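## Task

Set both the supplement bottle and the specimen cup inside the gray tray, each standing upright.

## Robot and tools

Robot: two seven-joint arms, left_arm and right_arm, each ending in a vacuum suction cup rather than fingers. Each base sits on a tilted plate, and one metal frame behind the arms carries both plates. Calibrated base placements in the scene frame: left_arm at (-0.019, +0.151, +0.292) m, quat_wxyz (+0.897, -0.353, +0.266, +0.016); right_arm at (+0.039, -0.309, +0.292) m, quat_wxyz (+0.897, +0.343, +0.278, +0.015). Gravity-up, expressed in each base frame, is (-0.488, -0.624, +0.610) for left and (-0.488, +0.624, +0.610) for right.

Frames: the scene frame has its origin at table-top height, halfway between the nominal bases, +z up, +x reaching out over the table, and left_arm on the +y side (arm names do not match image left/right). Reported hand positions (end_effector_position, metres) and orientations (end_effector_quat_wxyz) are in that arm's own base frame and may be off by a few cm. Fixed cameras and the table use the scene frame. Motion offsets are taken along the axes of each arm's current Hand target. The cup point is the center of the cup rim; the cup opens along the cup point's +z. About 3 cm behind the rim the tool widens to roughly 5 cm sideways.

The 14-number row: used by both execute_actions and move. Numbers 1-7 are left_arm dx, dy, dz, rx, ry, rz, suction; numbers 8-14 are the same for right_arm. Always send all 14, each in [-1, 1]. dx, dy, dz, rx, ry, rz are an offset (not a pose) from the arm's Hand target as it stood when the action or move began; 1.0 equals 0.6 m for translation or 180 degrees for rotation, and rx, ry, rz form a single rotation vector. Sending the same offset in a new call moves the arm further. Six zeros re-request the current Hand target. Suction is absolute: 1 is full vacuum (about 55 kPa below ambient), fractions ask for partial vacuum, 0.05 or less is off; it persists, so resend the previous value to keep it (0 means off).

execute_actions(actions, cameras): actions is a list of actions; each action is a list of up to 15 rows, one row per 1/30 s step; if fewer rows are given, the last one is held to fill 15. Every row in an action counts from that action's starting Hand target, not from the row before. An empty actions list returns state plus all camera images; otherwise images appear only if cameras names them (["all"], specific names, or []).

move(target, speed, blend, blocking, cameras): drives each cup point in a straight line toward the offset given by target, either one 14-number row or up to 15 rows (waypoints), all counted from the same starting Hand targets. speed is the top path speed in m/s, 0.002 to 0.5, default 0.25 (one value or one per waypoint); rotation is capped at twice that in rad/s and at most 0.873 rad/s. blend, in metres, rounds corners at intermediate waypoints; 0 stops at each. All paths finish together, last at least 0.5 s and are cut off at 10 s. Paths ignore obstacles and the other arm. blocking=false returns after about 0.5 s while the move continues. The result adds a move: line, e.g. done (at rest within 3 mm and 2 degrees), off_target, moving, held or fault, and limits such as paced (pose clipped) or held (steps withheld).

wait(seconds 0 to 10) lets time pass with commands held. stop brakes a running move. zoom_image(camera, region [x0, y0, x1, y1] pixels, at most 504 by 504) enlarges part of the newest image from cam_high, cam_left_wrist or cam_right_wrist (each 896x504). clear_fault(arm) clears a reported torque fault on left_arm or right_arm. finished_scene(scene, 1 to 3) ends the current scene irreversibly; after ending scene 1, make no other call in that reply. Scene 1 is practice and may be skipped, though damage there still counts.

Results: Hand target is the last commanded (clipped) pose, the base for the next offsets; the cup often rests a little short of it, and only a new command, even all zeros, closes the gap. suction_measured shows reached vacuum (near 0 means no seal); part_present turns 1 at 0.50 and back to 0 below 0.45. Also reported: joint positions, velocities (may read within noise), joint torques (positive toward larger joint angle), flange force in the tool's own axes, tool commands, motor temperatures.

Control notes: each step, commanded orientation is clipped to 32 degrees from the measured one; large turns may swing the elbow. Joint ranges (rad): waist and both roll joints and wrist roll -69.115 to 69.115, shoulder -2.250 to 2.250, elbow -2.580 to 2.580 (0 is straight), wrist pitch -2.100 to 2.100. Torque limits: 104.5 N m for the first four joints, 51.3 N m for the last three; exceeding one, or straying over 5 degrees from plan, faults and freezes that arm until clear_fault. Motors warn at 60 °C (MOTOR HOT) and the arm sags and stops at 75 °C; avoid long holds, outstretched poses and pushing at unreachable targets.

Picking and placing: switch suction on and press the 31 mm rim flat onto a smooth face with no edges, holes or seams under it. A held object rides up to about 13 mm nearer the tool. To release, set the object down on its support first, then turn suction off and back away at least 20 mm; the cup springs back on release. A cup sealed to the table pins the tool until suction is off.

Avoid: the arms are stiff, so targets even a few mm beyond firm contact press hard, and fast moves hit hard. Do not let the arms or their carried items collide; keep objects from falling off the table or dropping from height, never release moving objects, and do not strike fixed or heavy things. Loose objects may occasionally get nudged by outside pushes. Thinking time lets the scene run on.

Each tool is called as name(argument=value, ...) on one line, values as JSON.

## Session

execute_actions(actions=[])

zoom_image(camera="cam_high", region=[280, 140, 560, 360])

Scene clock: 0.00 s.
left_arm: end_effector_position=(+0.5871, -0.1917, +0.3715) suction_measured=0.00 part_present=0 end_effector_quat_wxyz=(+0.056, +0.898, -0.006, +0.437) | right_arm: end_effector_position=(+0.8371, +0.2340, +0.2003) suction_measured=0.01 part_present=0 end_effector_quat_wxyz=(-0.118, +0.750, -0.520, +0.392)
Joint positions: left_arm=[1.237 0.927 -1.74 1.72 -1.565 -0.949 2.365] | right_arm=[-0.449 1.221 -0.097 0.49 3.977 -0.926 1.129]
Joint velocities: within noise
Joint torques (N m): no reading
Motor temperatures (°C): left_arm=[31 21 23 23 30 35 36] | right_arm=[24 19 27 25 29 31 37]
Flange force (N): no reading
Hand target: left_arm +0.5871, -0.1917, +0.3715; +0.056, +0.898, -0.006, +0.437 | right_arm +0.8371, +0.2341, +0.2003; -0.118, +0.750, -0.520, +0.392
Tool commands: left_gripper/suction=+0.0 right_gripper/suction=+0.0
camera_calibration:
cam_left_wrist: T_world_to_cam=[[0.636724, 0.0316943, 0.77044, -0.650348], [-0.078725, -0.991262, 0.10584, -0.12967], [0.767063, -0.128044, -0.628665, -0.127711], [0, 0, 0, 1]] pos_world=[0.501846, -0.124277, 0.434491]
cam_right_wrist: T_world_to_cam=[[0.167519, -0.857373, 0.486672, -0.0401902], [-0.694268, -0.453075, -0.559209, 0.853299], [0.699949, -0.244203, -0.671145, -0.278357], [0, 0, 0, 1]] pos_world=[0.793987, 0.284175, 0.309914]

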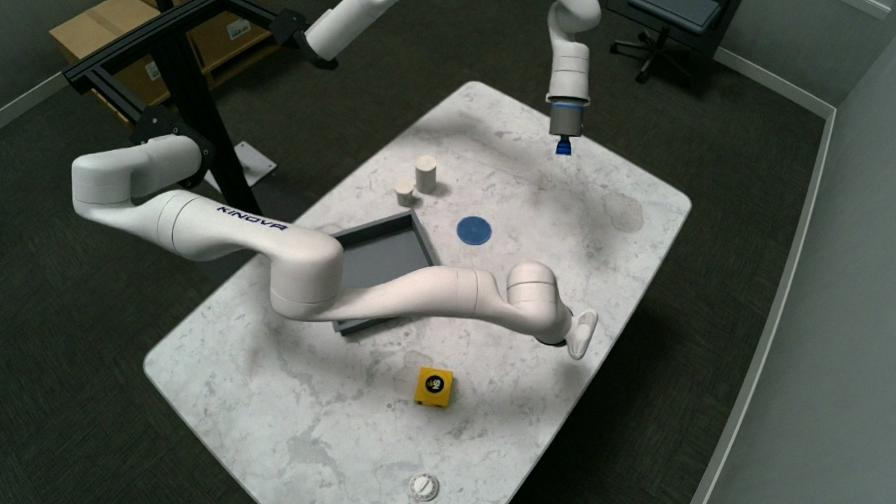

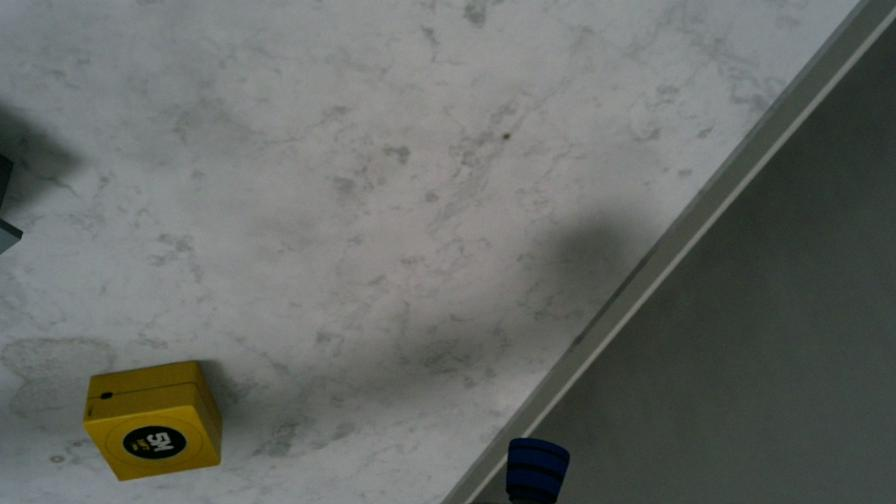

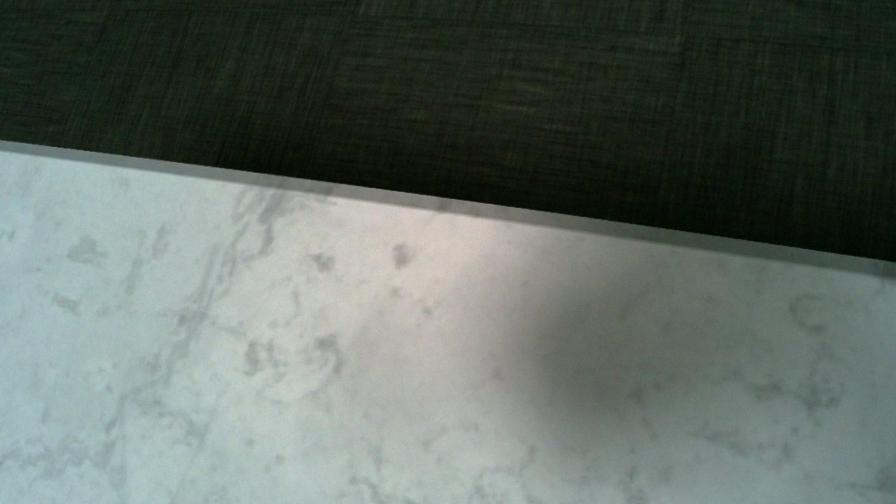

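Scaled by 1.800 from the camera's 896x504 image, which has a finer 1280x720 frame.

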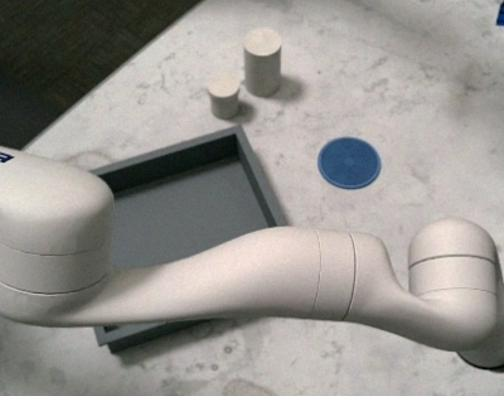

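move(target=[-0.5882, -0.1095, 0.0027, 0.2520, -0.0543, 0, 0, 0, 0, 0, 0, 0, 0, 0], speed=0.4, cameras=["cam_high", "cam_left_wrist"])

Scene clock: 38.97 s.
left_arm: end_effector_position=(+0.3739, -0.1400, +0.0873) suction_measured=0.00 part_present=0 end_effector_quat_wxyz=(-0.295, +0.883, +0.158, +0.329) | right_arm: end_effector_position=(+0.8371, +0.2340, +0.2003) suction_measured=0.01 part_present=0 end_effector_quat_wxyz=(-0.118, +0.750, -0.520, +0.392)
Joint positions: left_arm=[1.682 1.706 -1.648 2.014 -2.048 -0.955 3.325] | right_arm=[-0.449 1.221 -0.097 0.49 3.977 -0.926 1.129]
Joint torques (N m): left_arm=[10.87 -9.3 -4.68 -4.08 0.02 -0.19 0.08] | right_arm=[-17.92 -14.55 -3.87 -5 -0.11 0.63 0.21]
Flange force (N): left_arm=[1.0 -5.2 2.9] | right_arm=no reading
Hand target: left_arm +0.3739, -0.1400, +0.0873; -0.295, +0.883, +0.158, +0.329 | right_arm +0.8371, +0.2341, +0.2003; -0.118, +0.750, -0.520, +0.392
Off the commanded pose: left_arm 0.000 m, 0 deg | right_arm 0.000 m, 0 deg.
move: done
camera_calibration:
cam_left_wrist: T_world_to_cam=[[0.746493, 0.0965095, 0.658357, -0.319483], [0.45994, -0.789834, -0.405731, -0.193627], [0.480836, 0.60568, -0.633994, 0.0739446], [0, 0, 0, 1]] pos_world=[0.291993, -0.166887, 0.178654]
Images, in order (width x height): cam_high 896x504, cam_left_wrist 896x504.

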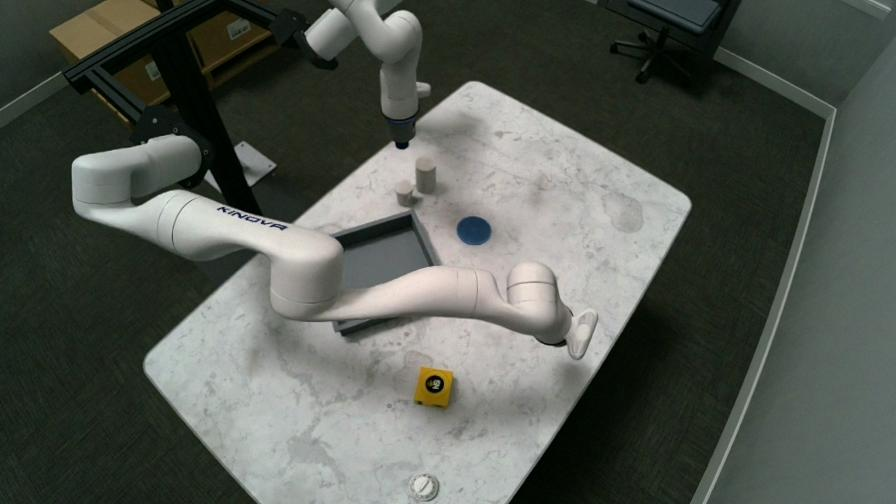

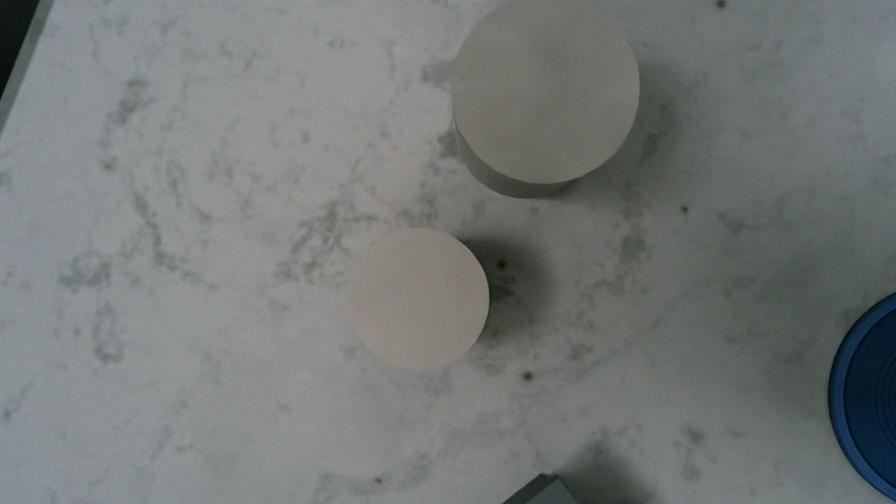

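zoom_image(camera="cam_high", region=[380, 140, 460, 220])

Scaled by 6.300 from the camera's 896x504 image, which has a finer 1280x720 frame.

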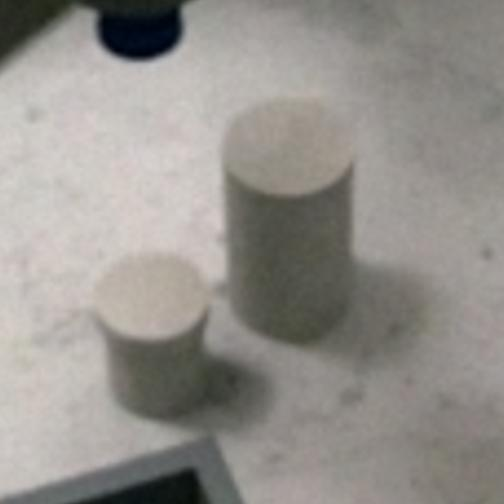

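zoom_image(camera="cam_left_wrist", region=[340, 0, 660, 380])

Scaled by 1.326 from the camera's 896x504 image, which has a finer 1280x720 frame.

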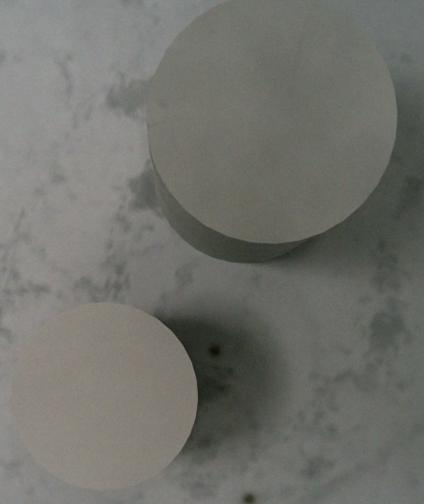

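move(target=[[0.0361, -0.1617, 0.195, 0, 0, 0, 1, 0, 0, 0, 0, 0, 0, 0], [0.0361, -0.1617, 0.2533, 0, 0, 0, 1, 0, 0, 0, 0, 0, 0, 0]], speed=[0.3, 0.03], cameras=[])

wait(seconds=0.3, cameras=[])

Scene clock: 60.83 s.
left_arm: end_effector_position=(+0.4181, +0.0321, +0.0498) suction_measured=0.00 part_present=0 end_effector_quat_wxyz=(-0.295, +0.883, +0.158, +0.329) | right_arm: end_effector_position=(+0.8371, +0.2340, +0.2003) suction_measured=0.01 part_present=0 end_effector_quat_wxyz=(-0.118, +0.750, -0.520, +0.392)
Joint positions: left_arm=[1.282 1.736 -1.499 2.248 -1.323 -0.705 2.494] | right_arm=[-0.449 1.221 -0.097 0.49 3.977 -0.926 1.129]
Joint torques (N m): left_arm=[11.64 -8.43 -3.32 -0.42 0.01 -0.09 0.12] | right_arm=[-17.97 -14.57 -3.84 -5.04 -0.14 0.6 0.27]
Flange force (N): left_arm=[0.4 -5.5 0.3] | right_arm=no reading
Hand target: left_arm +0.4181, +0.0321, +0.0498; -0.295, +0.883, +0.158, +0.329 | right_arm +0.8371, +0.2340, +0.2003; -0.118, +0.750, -0.520, +0.392
Off the commanded pose: left_arm 0.000 m, 0 deg | right_arm 0.000 m, 0 deg.
move: done
No camera images: "cameras" was empty.

Scene clock: 61.13 s.
left_arm: end_effector_position=(+0.4181, +0.0321, +0.0498) suction_measured=0.00 part_present=0 end_effector_quat_wxyz=(-0.295, +0.883, +0.158, +0.329) | right_arm: end_effector_position=(+0.8371, +0.2340, +0.2003) suction_measured=0.01 part_present=0 end_effector_quat_wxyz=(-0.118, +0.750, -0.520, +0.392)
Joint positions: left_arm=[1.282 1.736 -1.499 2.248 -1.323 -0.705 2.494] | right_arm=[-0.449 1.221 -0.097 0.49 3.977 -0.926 1.129]
Joint torques (N m): left_arm=[11.62 -8.45 -3.33 -0.37 0.05 -0.1 0.13] | right_arm=[-17.97 -14.54 -3.9 -5.04 -0.11 0.6 0.25]
Flange force (N): left_arm=[0.5 -5.3 0.2] | right_arm=no reading
Hand target: left_arm +0.4181, +0.0321, +0.0498; -0.295, +0.883, +0.158, +0.329 | right_arm +0.8371, +0.2340, +0.2003; -0.118, +0.750, -0.520, +0.392
Tool commands: left_gripper/suction=+1.0 right_gripper/suction=+0.0
Off the commanded pose: left_arm 0.000 m, 0 deg | right_arm 0.000 m, 0 deg.
wait: 0.30 s; at rest by 0.17 s
No camera images: "cameras" was empty.

move(target=[0, 0, 0.01, 0, 0, 0, 1, 0, 0, 0, 0, 0, 0, 0], speed=0.03, cameras=[])

wait(seconds=0.2, cameras=["cam_high"])

Scene clock: 62.73 s.
left_arm: end_effector_position=(+0.4211, +0.0359, +0.0461) suction_measured=0.45 part_present=0 end_effector_quat_wxyz=(-0.295, +0.883, +0.158, +0.329) | right_arm: end_effector_position=(+0.8371, +0.2340, +0.2003) suction_measured=0.01 part_present=0 end_effector_quat_wxyz=(-0.118, +0.750, -0.520, +0.392)
Joint positions: left_arm=[1.269 1.747 -1.496 2.243 -1.302 -0.71 2.482] | right_arm=[-0.449 1.221 -0.097 0.49 3.977 -0.926 1.129]
Joint torques (N m): left_arm=[11.85 -8.6 -3.44 -0.27 0.09 -0.03 0.1] | right_arm=[-17.93 -14.55 -3.89 -5.02 -0.08 0.59 0.21]
Flange force (N): left_arm=[0.6 -5.2 0.6] | right_arm=no reading
Hand target: left_arm +0.4211, +0.0359, +0.0461; -0.295, +0.883, +0.158, +0.329 | right_arm +0.8371, +0.2340, +0.2003; -0.118, +0.750, -0.520, +0.392
Off the commanded pose: left_arm 0.000 m, 0 deg | right_arm 0.000 m, 0 deg.
move: done
No camera images: "cameras" was empty.

Scene clock: 62.93 s.
left_arm: end_effector_position=(+0.4211, +0.0359, +0.0461) suction_measured=0.75 part_present=1 end_effector_quat_wxyz=(-0.295, +0.883, +0.158, +0.329) | right_arm: end_effector_position=(+0.8371, +0.2340, +0.2003) suction_measured=0.01 part_present=0 end_effector_quat_wxyz=(-0.118, +0.750, -0.520, +0.392)
Joint positions: left_arm=[1.269 1.747 -1.496 2.243 -1.302 -0.71 2.482] | right_arm=[-0.449 1.221 -0.097 0.49 3.977 -0.926 1.129]
Joint torques (N m): left_arm=[11.83 -8.58 -3.45 -0.26 0.03 -0.07 0.11] | right_arm=[-18 -14.6 -3.79 -5.1 -0.14 0.65 0.24]
Flange force (N): left_arm=[0.4 -5.3 0.8] | right_arm=no reading
Hand target: left_arm +0.4211, +0.0359, +0.0461; -0.295, +0.883, +0.158, +0.329 | right_arm +0.8371, +0.2340, +0.2003; -0.118, +0.750, -0.520, +0.392
Tool commands: left_gripper/suction=+1.0 right_gripper/suction=+0.0
Off the commanded pose: left_arm 0.000 m, 0 deg | right_arm 0.000 m, 0 deg.
wait: 0.20 s; at rest by 0.17 s
Images, in order (width x height): cam_high 896x504.

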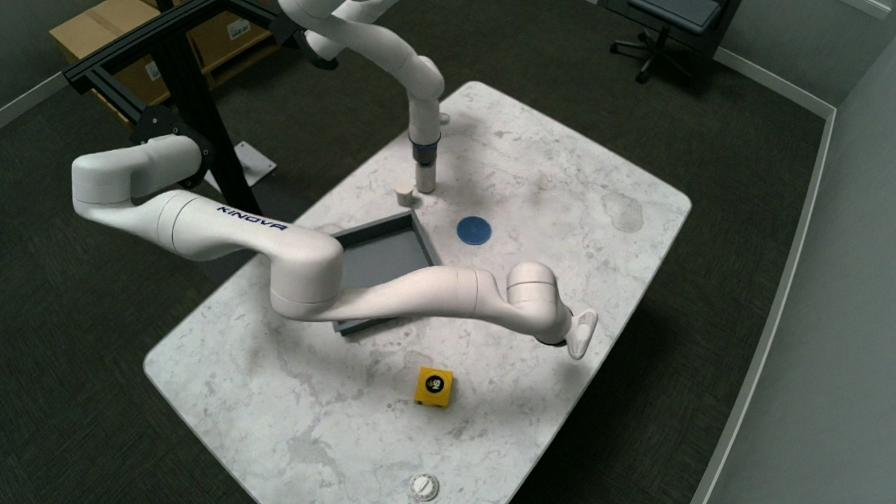

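move(target=[[0, 0, -0.1467, 0, 0, 0, 1, 0, 0, 0, 0, 0, 0, 0], [0.0285, 0.5565, -0.1467, 0, 0, 0, 1, 0, 0, 0, 0, 0, 0, 0]], speed=[0.2, 0.3], blend=[0.02, 0], cameras=["cam_high", "cam_left_wrist"])

Scene clock: 67.73 s.
left_arm: end_effector_position=(+0.5486, -0.2768, -0.0279) suction_measured=1.00 part_present=1 end_effector_quat_wxyz=(-0.295, +0.883, +0.158, +0.329) | right_arm: end_effector_position=(+0.8371, +0.2340, +0.2003) suction_measured=0.01 part_present=0 end_effector_quat_wxyz=(-0.118, +0.750, -0.520, +0.392)
Joint positions: left_arm=[1.278 1.835 -1.632 1.081 -2.191 -1.16 3.919] | right_arm=[-0.449 1.221 -0.097 0.49 3.977 -0.926 1.129]
Joint torques (N m): left_arm=[17.38 -14.56 -4.75 -5.17 0.04 -0.2 0.11] | right_arm=[-18.01 -14.62 -3.86 -5.06 -0.13 0.59 0.21]
Flange force (N): left_arm=[0.8 -5.1 2.5] | right_arm=no reading
Hand target: left_arm +0.5486, -0.2768, -0.0279; -0.295, +0.883, +0.158, +0.329 | right_arm +0.8371, +0.2340, +0.2003; -0.118, +0.750, -0.520, +0.392
Off the commanded pose: left_arm 0.000 m, 0 deg | right_arm 0.000 m, 0 deg.
move: done
camera_calibration:
cam_left_wrist: T_world_to_cam=[[0.746427, 0.0965275, 0.658429, -0.360743], [0.460015, -0.789802, -0.405708, -0.428914], [0.480867, 0.605719, -0.633934, -0.000245885], [0, 0, 0, 1]] pos_world=[0.466693, -0.303787, 0.0633537]
Images, in order (width x height): cam_high 896x504, cam_left_wrist 896x504.

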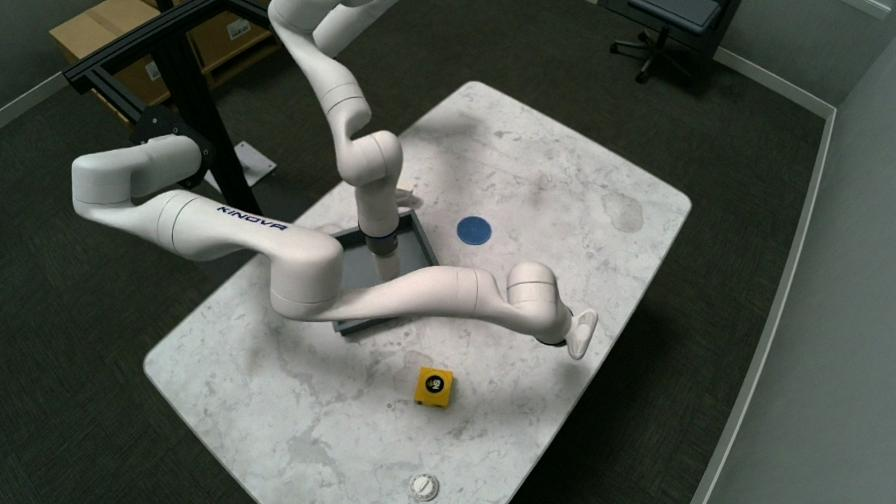

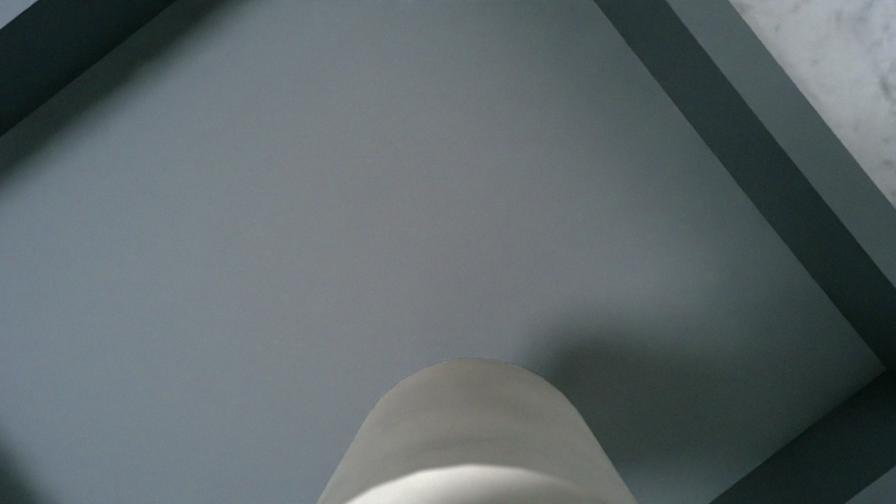

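zoom_image(camera="cam_left_wrist", region=[300, 340, 660, 504])

Scaled by 1.400 from the camera's 896x504 image, which has a finer 1280x720 frame.

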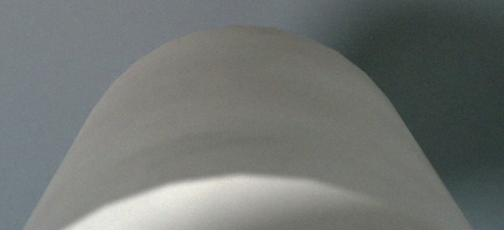

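move(target=[[0, 0, 0.14, 0, 0, 0, 1, 0, 0, 0, 0, 0, 0, 0], [0, 0, 0.155, 0, 0, 0, 1, 0, 0, 0, 0, 0, 0, 0]], speed=[0.25, 0.02], cameras=[])

move(target=[0, 0, 0.0025, 0, 0, 0, 1, 0, 0, 0, 0, 0, 0, 0], speed=0.02, cameras=["cam_left_wrist"])

Scene clock: 77.80 s.
left_arm: end_effector_position=(+0.5940, -0.2187, -0.0846) suction_measured=0.99 part_present=1 end_effector_quat_wxyz=(-0.295, +0.883, +0.158, +0.329) | right_arm: end_effector_position=(+0.8371, +0.2340, +0.2003) suction_measured=0.01 part_present=0 end_effector_quat_wxyz=(-0.118, +0.750, -0.520, +0.392)
Joint positions: left_arm=[1.15 1.919 -1.606 1.036 -2.142 -1.036 3.914] | right_arm=[-0.449 1.221 -0.097 0.49 3.977 -0.926 1.129]
Joint torques (N m): left_arm=[17.58 -14.49 -4.44 -4.87 0.07 -0.2 0.13] | right_arm=[-17.97 -14.62 -3.86 -5.05 -0.11 0.6 0.21]
Flange force (N): left_arm=[0.5 -6.7 1.5] | right_arm=no reading
Hand target: left_arm +0.5940, -0.2187, -0.0846; -0.295, +0.883, +0.158, +0.329 | right_arm +0.8371, +0.2340, +0.2003; -0.118, +0.750, -0.520, +0.392
Off the commanded pose: left_arm 0.000 m, 0 deg | right_arm 0.000 m, 0 deg.
move: done
No camera images: "cameras" was empty.

Scene clock: 78.50 s.
left_arm: end_effector_position=(+0.5947, -0.2179, -0.0855) suction_measured=0.98 part_present=1 end_effector_quat_wxyz=(-0.295, +0.883, +0.158, +0.329) | right_arm: end_effector_position=(+0.8371, +0.2340, +0.2003) suction_measured=0.01 part_present=0 end_effector_quat_wxyz=(-0.118, +0.750, -0.520, +0.392)
Joint positions: left_arm=[1.148 1.92 -1.606 1.035 -2.142 -1.034 3.914] | right_arm=[-0.449 1.221 -0.097 0.49 3.977 -0.926 1.129]
Joint torques (N m): left_arm=[11.24 -8.99 -1.82 -3.92 0.41 0.49 0.11] | right_arm=[-17.97 -14.64 -3.89 -5.06 -0.14 0.59 0.27]
Flange force (N): left_arm=[-0.3 -9.9 -13.8] | right_arm=no reading
Hand target: left_arm +0.5947, -0.2178, -0.0855; -0.295, +0.883, +0.158, +0.329 | right_arm +0.8371, +0.2340, +0.2003; -0.118, +0.750, -0.520, +0.392
Off the commanded pose: left_arm 0.000 m, 0 deg | right_arm 0.000 m, 0 deg.
move: done
camera_calibration:
cam_left_wrist: T_world_to_cam=[[0.746462, 0.096456, 0.6584, -0.363024], [0.45991, -0.789863, -0.405708, -0.426812], [0.480913, 0.60565, -0.633964, -0.0946427], [0, 0, 0, 1]] pos_world=[0.512793, -0.244787, 0.00585375]
Images, in order (width x height): cam_left_wrist 896x504.

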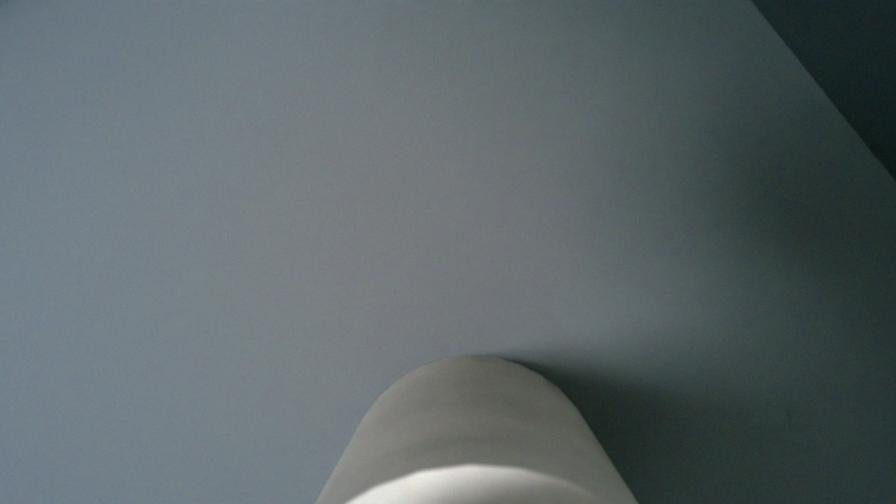

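move(target=[0, 0, 0, 0, 0, 0, 0, 0, 0, 0, 0, 0, 0, 0], speed=0.03, cameras=[])

wait(seconds=0.3, cameras=[])

move(target=[[0, 0, -0.06, 0, 0, 0, 0, 0, 0, 0, 0, 0, 0, 0], [-0.0930, -0.4522, -0.1825, 0, 0, 0, 0, 0, 0, 0, 0, 0, 0, 0]], speed=[0.1, 0.35], blend=[0.01, 0], cameras=["cam_high", "cam_left_wrist"])

Scene clock: 83.83 s.
left_arm: end_effector_position=(+0.5947, -0.2178, -0.0855) suction_measured=0.00 part_present=0 end_effector_quat_wxyz=(-0.295, +0.883, +0.158, +0.329) | right_arm: end_effector_position=(+0.8371, +0.2340, +0.2003) suction_measured=0.01 part_present=0 end_effector_quat_wxyz=(-0.118, +0.750, -0.520, +0.392)
Joint positions: left_arm=[1.148 1.92 -1.606 1.035 -2.142 -1.034 3.914] | right_arm=[-0.449 1.221 -0.097 0.49 3.977 -0.926 1.129]
Joint torques (N m): left_arm=[8.66 -6.85 -0.83 -3.29 0.49 0.55 0.13] | right_arm=[-17.99 -14.63 -3.84 -5.03 -0.1 0.6 0.24]
Flange force (N): left_arm=[-0.5 -10.5 -19.4] | right_arm=no reading
Hand target: left_arm +0.5947, -0.2178, -0.0855; -0.295, +0.883, +0.158, +0.329 | right_arm +0.8371, +0.2340, +0.2003; -0.118, +0.750, -0.520, +0.392
Off the commanded pose: left_arm 0.000 m, 0 deg | right_arm 0.000 m, 0 deg.
move: done
No camera images: "cameras" was empty.

Scene clock: 84.13 s.
left_arm: end_effector_position=(+0.5947, -0.2178, -0.0855) suction_measured=0.00 part_present=0 end_effector_quat_wxyz=(-0.295, +0.883, +0.158, +0.329) | right_arm: end_effector_position=(+0.8371, +0.2340, +0.2003) suction_measured=0.01 part_present=0 end_effector_quat_wxyz=(-0.118, +0.750, -0.520, +0.392)
Joint positions: left_arm=[1.148 1.92 -1.606 1.035 -2.142 -1.034 3.914] | right_arm=[-0.449 1.221 -0.097 0.49 3.977 -0.926 1.129]
Joint torques (N m): left_arm=[8.69 -6.88 -0.88 -3.29 0.45 0.58 0.1] | right_arm=[-17.93 -14.55 -3.78 -5.08 -0.15 0.59 0.23]
Flange force (N): left_arm=[-0.5 -10.4 -19.3] | right_arm=no reading
Hand target: left_arm +0.5947, -0.2178, -0.0855; -0.295, +0.883, +0.158, +0.329 | right_arm +0.8371, +0.2340, +0.2003; -0.118, +0.750, -0.520, +0.392
Tool commands: left_gripper/suction=+0.0 right_gripper/suction=+0.0
Off the commanded pose: left_arm 0.000 m, 0 deg | right_arm 0.000 m, 0 deg.
wait: 0.30 s; at rest by 0.17 s
No camera images: "cameras" was empty.

Scene clock: 86.07 s.
left_arm: end_effector_position=(+0.3720, -0.0804, +0.0567) suction_measured=0.00 part_present=0 end_effector_quat_wxyz=(-0.295, +0.883, +0.158, +0.329) | right_arm: end_effector_position=(+0.8371, +0.2340, +0.2003) suction_measured=0.01 part_present=0 end_effector_quat_wxyz=(-0.118, +0.750, -0.520, +0.392)
Joint positions: left_arm=[1.619 1.698 -1.51 2.156 -1.86 -0.756 3.14] | right_arm=[-0.449 1.221 -0.097 0.49 3.977 -0.926 1.129]
Joint torques (N m): left_arm=[10.61 -9.1 -3.85 -2.92 0.08 -0.13 0.09] | right_arm=[-17.87 -14.57 -3.86 -5.11 -0.12 0.61 0.22]
Flange force (N): left_arm=[1.1 -6.1 2.6] | right_arm=no reading
Hand target: left_arm +0.3720, -0.0803, +0.0567; -0.295, +0.883, +0.158, +0.329 | right_arm +0.8371, +0.2340, +0.2003; -0.118, +0.750, -0.520, +0.392
Off the commanded pose: left_arm 0.000 m, 0 deg | right_arm 0.000 m, 0 deg.
move: done
camera_calibration:
cam_left_wrist: T_world_to_cam=[[0.746496, 0.0963055, 0.658384, -0.303632], [0.459824, -0.789852, -0.405827, -0.158089], [0.480942, 0.605689, -0.633905, 0.0192529], [0, 0, 0, 1]] pos_world=[0.290093, -0.107287, 0.147954]
Images, in order (width x height): cam_high 896x504, cam_left_wrist 896x504.

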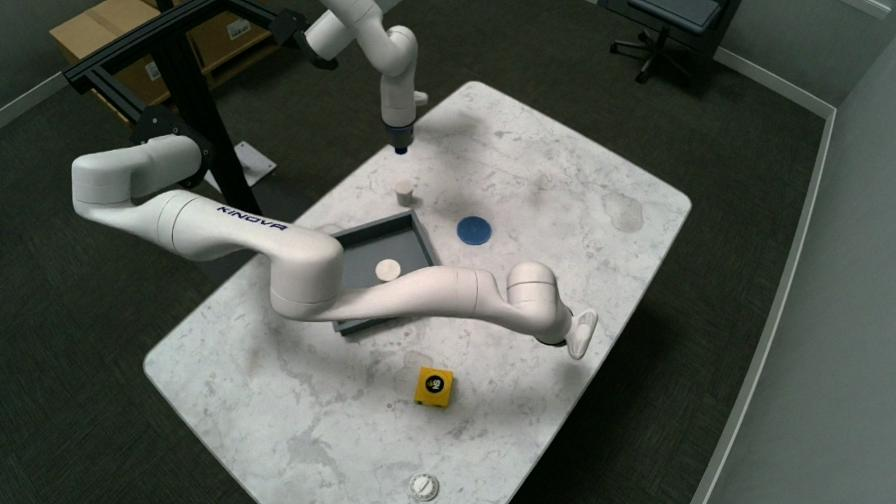

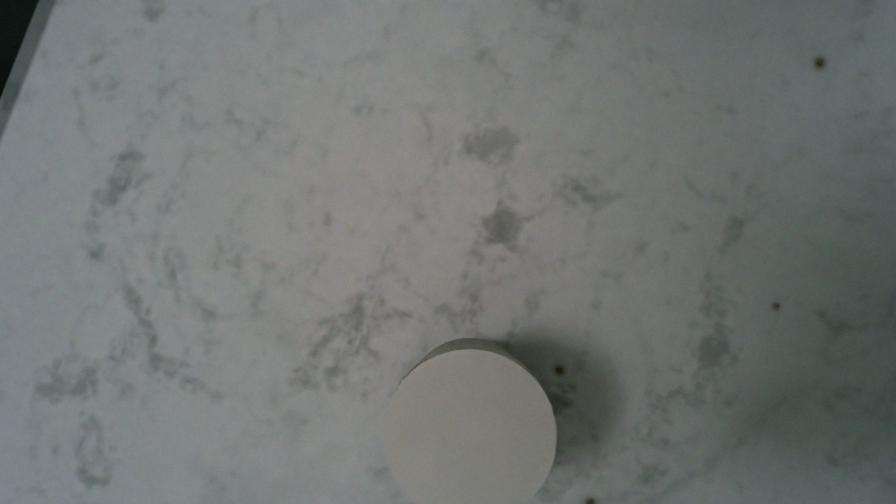

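move(target=[[0.0005, -0.0017, 0.1833, 0, 0, 0, 1, 0, 0, 0, 0, 0, 0, 0], [0.0005, -0.0017, 0.23, 0, 0, 0, 1, 0, 0, 0, 0, 0, 0, 0]], speed=[0.3, 0.03], cameras=[])

wait(seconds=0.3, cameras=[])

Scene clock: 91.20 s.
left_arm: end_effector_position=(+0.4391, +0.0067, -0.0268) suction_measured=0.25 part_present=0 end_effector_quat_wxyz=(-0.295, +0.883, +0.158, +0.329) | right_arm: end_effector_position=(+0.8371, +0.2340, +0.2003) suction_measured=0.01 part_present=0 end_effector_quat_wxyz=(-0.118, +0.750, -0.520, +0.392)
Joint positions: left_arm=[1.324 1.868 -1.368 2.081 -1.367 -0.639 2.782] | right_arm=[-0.449 1.221 -0.097 0.49 3.977 -0.926 1.129]
Joint torques (N m): left_arm=[11.95 -10.11 -3.54 -0.68 0.08 -0.14 0.17] | right_arm=[-17.93 -14.58 -3.84 -5.09 -0.16 0.65 0.23]
Flange force (N): left_arm=[1.0 -5.0 0.1] | right_arm=no reading
Hand target: left_arm +0.4391, +0.0067, -0.0268; -0.295, +0.883, +0.158, +0.329 | right_arm +0.8371, +0.2340, +0.2003; -0.118, +0.750, -0.520, +0.392
Off the commanded pose: left_arm 0.000 m, 0 deg | right_arm 0.000 m, 0 deg.
move: done
No camera images: "cameras" was empty.

Scene clock: 91.50 s.
left_arm: end_effector_position=(+0.4391, +0.0067, -0.0268) suction_measured=0.68 part_present=1 end_effector_quat_wxyz=(-0.295, +0.883, +0.158, +0.329) | right_arm: end_effector_position=(+0.8371, +0.2340, +0.2003) suction_measured=0.01 part_present=0 end_effector_quat_wxyz=(-0.118, +0.750, -0.520, +0.392)
Joint positions: left_arm=[1.323 1.868 -1.368 2.081 -1.367 -0.639 2.782] | right_arm=[-0.449 1.221 -0.097 0.49 3.977 -0.926 1.129]
Joint torques (N m): left_arm=[11.98 -10.17 -3.53 -0.6 0.03 -0.09 0.12] | right_arm=[-17.97 -14.53 -3.85 -5 -0.14 0.63 0.28]
Flange force (N): left_arm=[1.0 -4.8 0.4] | right_arm=no reading
Hand target: left_arm +0.4391, +0.0067, -0.0268; -0.295, +0.883, +0.158, +0.329 | right_arm +0.8371, +0.2340, +0.2003; -0.118, +0.750, -0.520, +0.392
Tool commands: left_gripper/suction=+1.0 right_gripper/suction=+0.0
Off the commanded pose: left_arm 0.000 m, 0 deg | right_arm 0.000 m, 0 deg.
wait: 0.30 s; at rest by 0.17 s
No camera images: "cameras" was empty.

move(target=[[0, 0, -0.1217, 0, 0, 0, 1, 0, 0, 0, 0, 0, 0, 0], [0.0741, 0.2854, -0.1217, 0, 0, 0, 1, 0, 0, 0, 0, 0, 0, 0]], speed=[0.2, 0.25], blend=[0.02, 0], cameras=["cam_high", "cam_left_wrist"])

Scene clock: 99.37 s.
left_arm: end_effector_position=(+0.5170, -0.1681, -0.0237) suction_measured=0.98 part_present=1 end_effector_quat_wxyz=(-0.295, +0.883, +0.158, +0.329) | right_arm: end_effector_position=(+0.8371, +0.2340, +0.2003) suction_measured=0.01 part_present=0 end_effector_quat_wxyz=(-0.118, +0.750, -0.520, +0.392)
Joint positions: left_arm=[1.358 1.841 -1.533 1.521 -2.044 -0.903 3.605] | right_arm=[-0.449 1.221 -0.097 0.49 3.977 -0.926 1.129]
Joint torques (N m): left_arm=[15.22 -12.78 -5.04 -4.21 0.04 -0.23 0.01] | right_arm=[-17.95 -14.55 -3.83 -5.04 -0.13 0.65 0.21]
Flange force (N): left_arm=[0.5 -6.2 2.2] | right_arm=no reading
Hand target: left_arm +0.5170, -0.1681, -0.0237; -0.295, +0.883, +0.158, +0.329 | right_arm +0.8371, +0.2340, +0.2003; -0.118, +0.750, -0.520, +0.392
Off the commanded pose: left_arm 0.000 m, 0 deg | right_arm 0.000 m, 0 deg.
move: done
camera_calibration:
cam_left_wrist: T_world_to_cam=[[0.746459, 0.0965679, 0.658388, -0.350567], [0.459995, -0.789827, -0.405681, -0.326747], [0.480836, 0.60568, -0.633994, -0.0482652], [0, 0, 0, 1]] pos_world=[0.435193, -0.194987, 0.0676538]
Images, in order (width x height): cam_high 896x504, cam_left_wrist 896x504.

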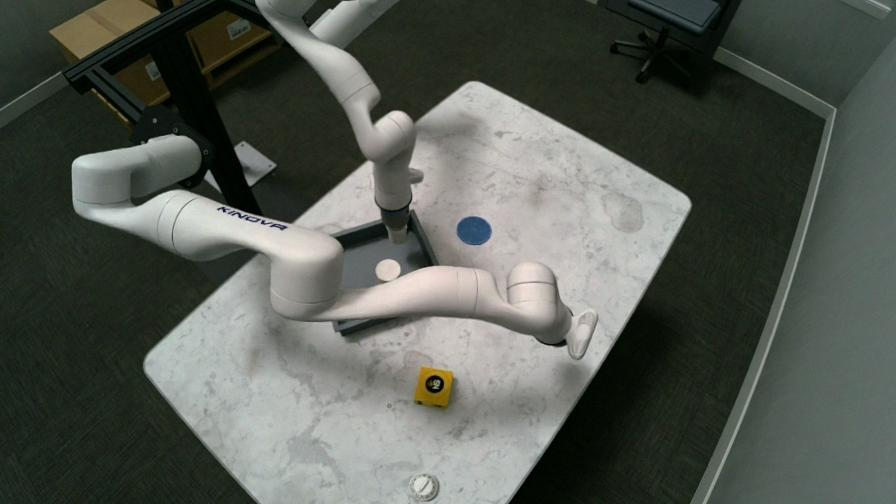

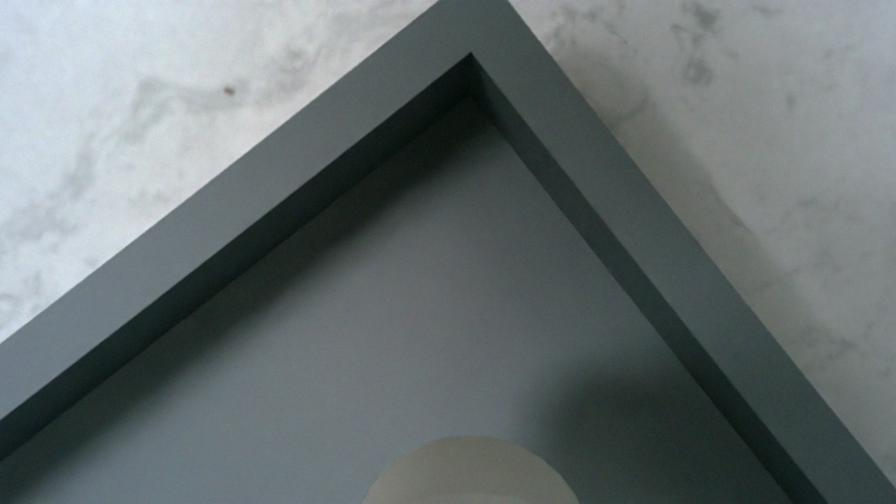

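move(target=[[-0.0113, -0.0123, 0.1167, 0, 0, 0, 1, 0, 0, 0, 0, 0, 0, 0], [-0.0113, -0.0123, 0.1317, 0, 0, 0, 1, 0, 0, 0, 0, 0, 0, 0]], speed=[0.25, 0.02], cameras=["cam_left_wrist"])

Scene clock: 103.17 s.
left_arm: end_effector_position=(+0.5472, -0.1135, -0.0733) suction_measured=0.98 part_present=1 end_effector_quat_wxyz=(-0.295, +0.883, +0.158, +0.329) | right_arm: end_effector_position=(+0.8371, +0.2340, +0.2003) suction_measured=0.01 part_present=0 end_effector_quat_wxyz=(-0.118, +0.750, -0.520, +0.392)
Joint positions: left_arm=[1.245 1.913 -1.473 1.498 -1.948 -0.777 3.55] | right_arm=[-0.449 1.221 -0.097 0.49 3.977 -0.926 1.129]
Joint torques (N m): left_arm=[15.38 -12.7 -4.55 -3.35 0.01 -0.15 0.14] | right_arm=[-17.99 -14.62 -3.79 -5.05 -0.14 0.59 0.24]
Flange force (N): left_arm=[1.1 -6.4 1.4] | right_arm=no reading
Hand target: left_arm +0.5472, -0.1135, -0.0733; -0.295, +0.883, +0.158, +0.329 | right_arm +0.8371, +0.2340, +0.2003; -0.118, +0.750, -0.520, +0.392
Off the commanded pose: left_arm 0.000 m, 0 deg | right_arm 0.000 m, 0 deg.
move: done
camera_calibration:
cam_left_wrist: T_world_to_cam=[[0.746493, 0.0965095, 0.658357, -0.3456], [0.45994, -0.789834, -0.405731, -0.317684], [0.480836, 0.60568, -0.633994, -0.127257], [0, 0, 0, 1]] pos_world=[0.465293, -0.140487, 0.0179538]
Images, in order (width x height): cam_left_wrist 896x504.

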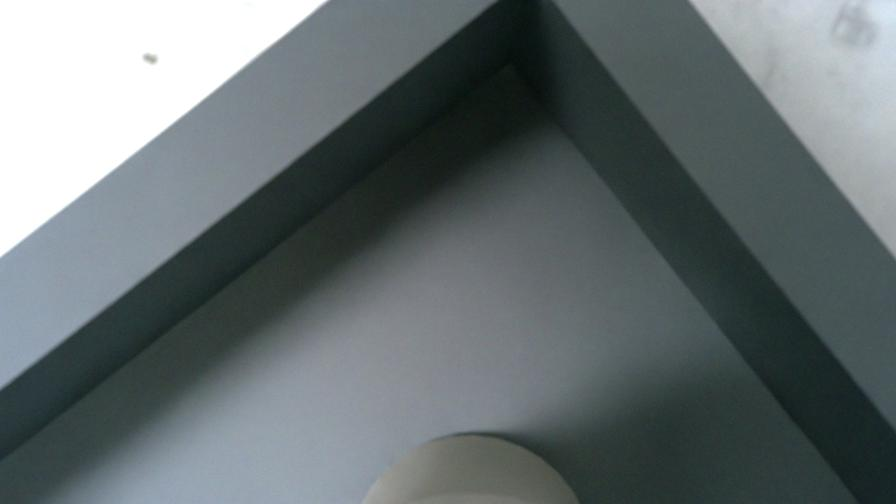

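Near the floor but not touching yet. Lowering in small steps.

move(target=[0, 0, 0.0025, 0, 0, 0, 1, 0, 0, 0, 0, 0, 0, 0], speed=0.02, cameras=[])

Scene clock: 104.23 s.
left_arm: end_effector_position=(+0.5479, -0.1126, -0.0743) suction_measured=0.99 part_present=1 end_effector_quat_wxyz=(-0.295, +0.883, +0.158, +0.329) | right_arm: end_effector_position=(+0.8371, +0.2340, +0.2003) suction_measured=0.01 part_present=0 end_effector_quat_wxyz=(-0.118, +0.750, -0.520, +0.392)
Joint positions: left_arm=[1.243 1.915 -1.472 1.496 -1.947 -0.775 3.55] | right_arm=[-0.449 1.221 -0.097 0.49 3.977 -0.926 1.129]
Joint torques (N m): left_arm=[15.26 -12.83 -4.58 -3.32 0.09 -0.16 0.11] | right_arm=[-17.95 -14.58 -3.89 -5.05 -0.12 0.63 0.28]
Flange force (N): left_arm=[0.8 -6.1 1.2] | right_arm=no reading
Hand target: left_arm +0.5479, -0.1126, -0.0743; -0.295, +0.883, +0.158, +0.329 | right_arm +0.8371, +0.2340, +0.2003; -0.118, +0.750, -0.520, +0.392
Off the commanded pose: left_arm 0.000 m, 0 deg | right_arm 0.000 m, 0 deg.
move: done
No camera images: "cameras" was empty.

move(target=[0, 0, 0.003, 0, 0, 0, 1, 0, 0, 0, 0, 0, 0, 0], speed=0.02, cameras=[])

Scene clock: 105.60 s.
left_arm: end_effector_position=(+0.5488, -0.1115, -0.0753) suction_measured=0.98 part_present=1 end_effector_quat_wxyz=(-0.295, +0.883, +0.158, +0.329) | right_arm: end_effector_position=(+0.8371, +0.2340, +0.2003) suction_measured=0.01 part_present=0 end_effector_quat_wxyz=(-0.118, +0.750, -0.520, +0.392)
Joint positions: left_arm=[1.24 1.916 -1.471 1.494 -1.945 -0.773 3.549] | right_arm=[-0.449 1.221 -0.097 0.49 3.977 -0.926 1.129]
Joint torques (N m): left_arm=[9.52 -8.2 -1.94 -3.92 0.64 0.68 0.14] | right_arm=[-17.93 -14.61 -3.81 -5.06 -0.07 0.6 0.28]
Flange force (N): left_arm=[-0.8 -10.4 -16.5] | right_arm=no reading
Hand target: left_arm +0.5488, -0.1115, -0.0753; -0.295, +0.883, +0.158, +0.329 | right_arm +0.8371, +0.2340, +0.2003; -0.118, +0.750, -0.520, +0.392
Off the commanded pose: left_arm 0.000 m, 0 deg | right_arm 0.000 m, 0 deg.
move: done
No camera images: "cameras" was empty.

move(target=[0, 0, 0, 0, 0, 0, 0, 0, 0, 0, 0, 0, 0, 0], speed=0.03, cameras=[])

wait(seconds=0.3, cameras=[])

move(target=[[0, 0, -0.06, 0, 0, 0, 0, 0, 0, 0, 0, 0, 0, 0], [0, -0.05, -0.3, 0, 0, 0, 0, 0, 0, 0, 0, 0, 0, 0]], speed=[0.1, 0.3], blend=[0.01, 0], cameras=["cam_high", "cam_left_wrist"])

Scene clock: 107.57 s.
left_arm: end_effector_position=(+0.5488, -0.1115, -0.0754) suction_measured=0.00 part_present=0 end_effector_quat_wxyz=(-0.295, +0.883, +0.158, +0.329) | right_arm: end_effector_position=(+0.8371, +0.2340, +0.2003) suction_measured=0.01 part_present=0 end_effector_quat_wxyz=(-0.118, +0.750, -0.520, +0.392)
Joint positions: left_arm=[1.24 1.916 -1.471 1.494 -1.945 -0.773 3.549] | right_arm=[-0.449 1.221 -0.097 0.49 3.977 -0.926 1.129]
Joint torques (N m): left_arm=[6.49 -5.62 -0.34 -3.74 0.78 0.76 0.1] | right_arm=[-17.93 -14.59 -3.86 -5.01 -0.15 0.63 0.27]
Flange force (N): left_arm=[-1.0 -11.4 -25.0] | right_arm=no reading
Hand target: left_arm +0.5488, -0.1115, -0.0753; -0.295, +0.883, +0.158, +0.329 | right_arm +0.8371, +0.2340, +0.2003; -0.118, +0.750, -0.520, +0.392
Off the commanded pose: left_arm 0.000 m, 0 deg | right_arm 0.000 m, 0 deg.
move: done
No camera images: "cameras" was empty.

Scene clock: 107.87 s.
left_arm: end_effector_position=(+0.5488, -0.1115, -0.0754) suction_measured=0.00 part_present=0 end_effector_quat_wxyz=(-0.295, +0.883, +0.158, +0.329) | right_arm: end_effector_position=(+0.8371, +0.2340, +0.2003) suction_measured=0.01 part_present=0 end_effector_quat_wxyz=(-0.118, +0.750, -0.520, +0.392)
Joint positions: left_arm=[1.24 1.916 -1.471 1.494 -1.945 -0.773 3.549] | right_arm=[-0.449 1.221 -0.097 0.49 3.977 -0.926 1.129]
Joint torques (N m): left_arm=[6.55 -5.61 -0.31 -3.78 0.78 0.77 0.09] | right_arm=[-17.94 -14.55 -3.81 -5.01 -0.16 0.61 0.27]
Flange force (N): left_arm=[-0.9 -11.4 -24.9] | right_arm=no reading
Hand target: left_arm +0.5488, -0.1115, -0.0753; -0.295, +0.883, +0.158, +0.329 | right_arm +0.8371, +0.2340, +0.2003; -0.118, +0.750, -0.520, +0.392
Tool commands: left_gripper/suction=+0.0 right_gripper/suction=+0.0
Off the commanded pose: left_arm 0.000 m, 0 deg | right_arm 0.000 m, 0 deg.
wait: 0.30 s; at rest by 0.17 s
No camera images: "cameras" was empty.

Scene clock: 109.20 s.
left_arm: end_effector_position=(+0.4467, -0.2006, +0.0468) suction_measured=0.00 part_present=0 end_effector_quat_wxyz=(-0.295, +0.883, +0.158, +0.329) | right_arm: end_effector_position=(+0.8371, +0.2340, +0.2003) suction_measured=0.01 part_present=0 end_effector_quat_wxyz=(-0.118, +0.750, -0.520, +0.392)
Joint positions: left_arm=[1.543 1.735 -1.591 1.674 -2.135 -1 3.578] | right_arm=[-0.449 1.221 -0.097 0.49 3.977 -0.926 1.129]
Joint torques (N m): left_arm=[13.53 -11.32 -5.08 -4.63 0.03 -0.12 0.12] | right_arm=[-17.9 -14.52 -3.9 -5.09 -0.08 0.57 0.26]
Flange force (N): left_arm=[0.8 -5.2 2.5] | right_arm=no reading
Hand target: left_arm +0.4467, -0.2007, +0.0468; -0.295, +0.883, +0.158, +0.329 | right_arm +0.8371, +0.2340, +0.2003; -0.118, +0.750, -0.520, +0.392
Off the commanded pose: left_arm 0.000 m, 0 deg | right_arm 0.000 m, 0 deg.
move: done
camera_calibration:
cam_left_wrist: T_world_to_cam=[[0.746453, 0.0964699, 0.658408, -0.341307], [0.460003, -0.789761, -0.405801, -0.291483], [0.480837, 0.605781, -0.633896, 0.0500367], [0, 0, 0, 1]] pos_world=[0.364793, -0.227587, 0.138154]
Images, in order (width x height): cam_high 896x504, cam_left_wrist 896x504.

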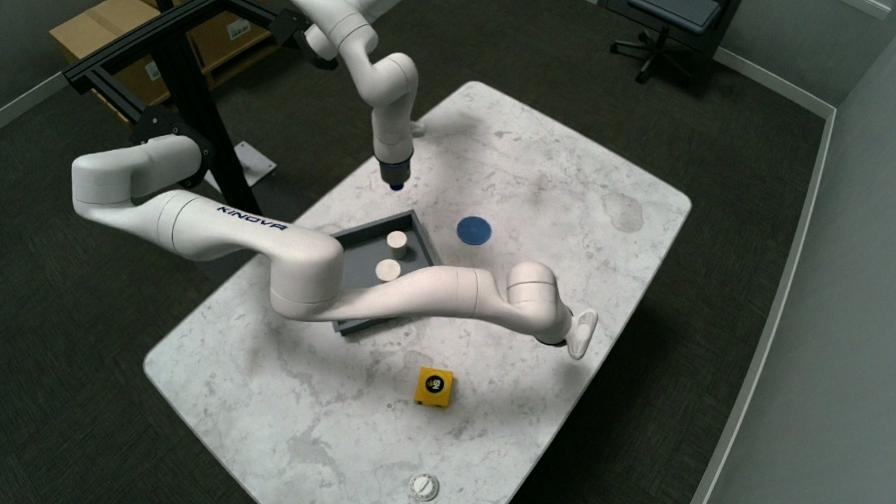

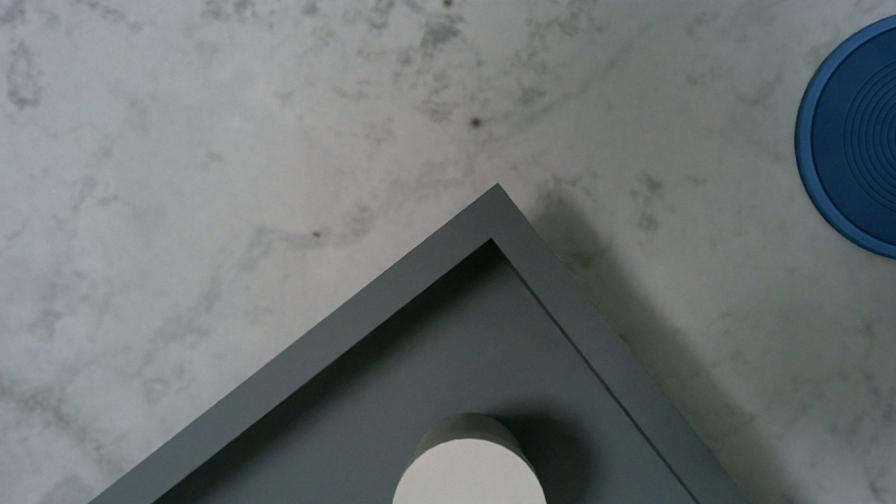

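zoom_image(camera="cam_high", region=[330, 200, 450, 300])

Scaled by 4.200 from the camera's 896x504 image, which has a finer 1280x720 frame.

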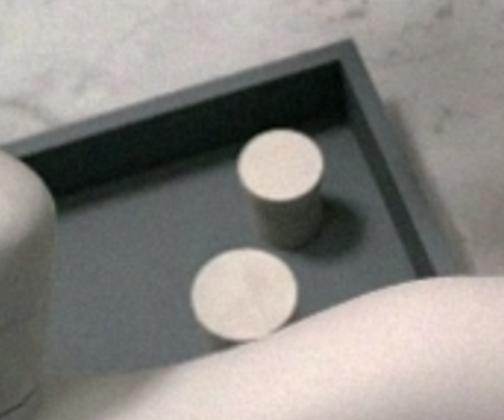

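The specimen cup is clearly standing in the tray. The bottle's top faces the camera too, though the right arm hides most of its body. Both have been released.

finished_scene(scene=3)

The scene is finished: the task was done.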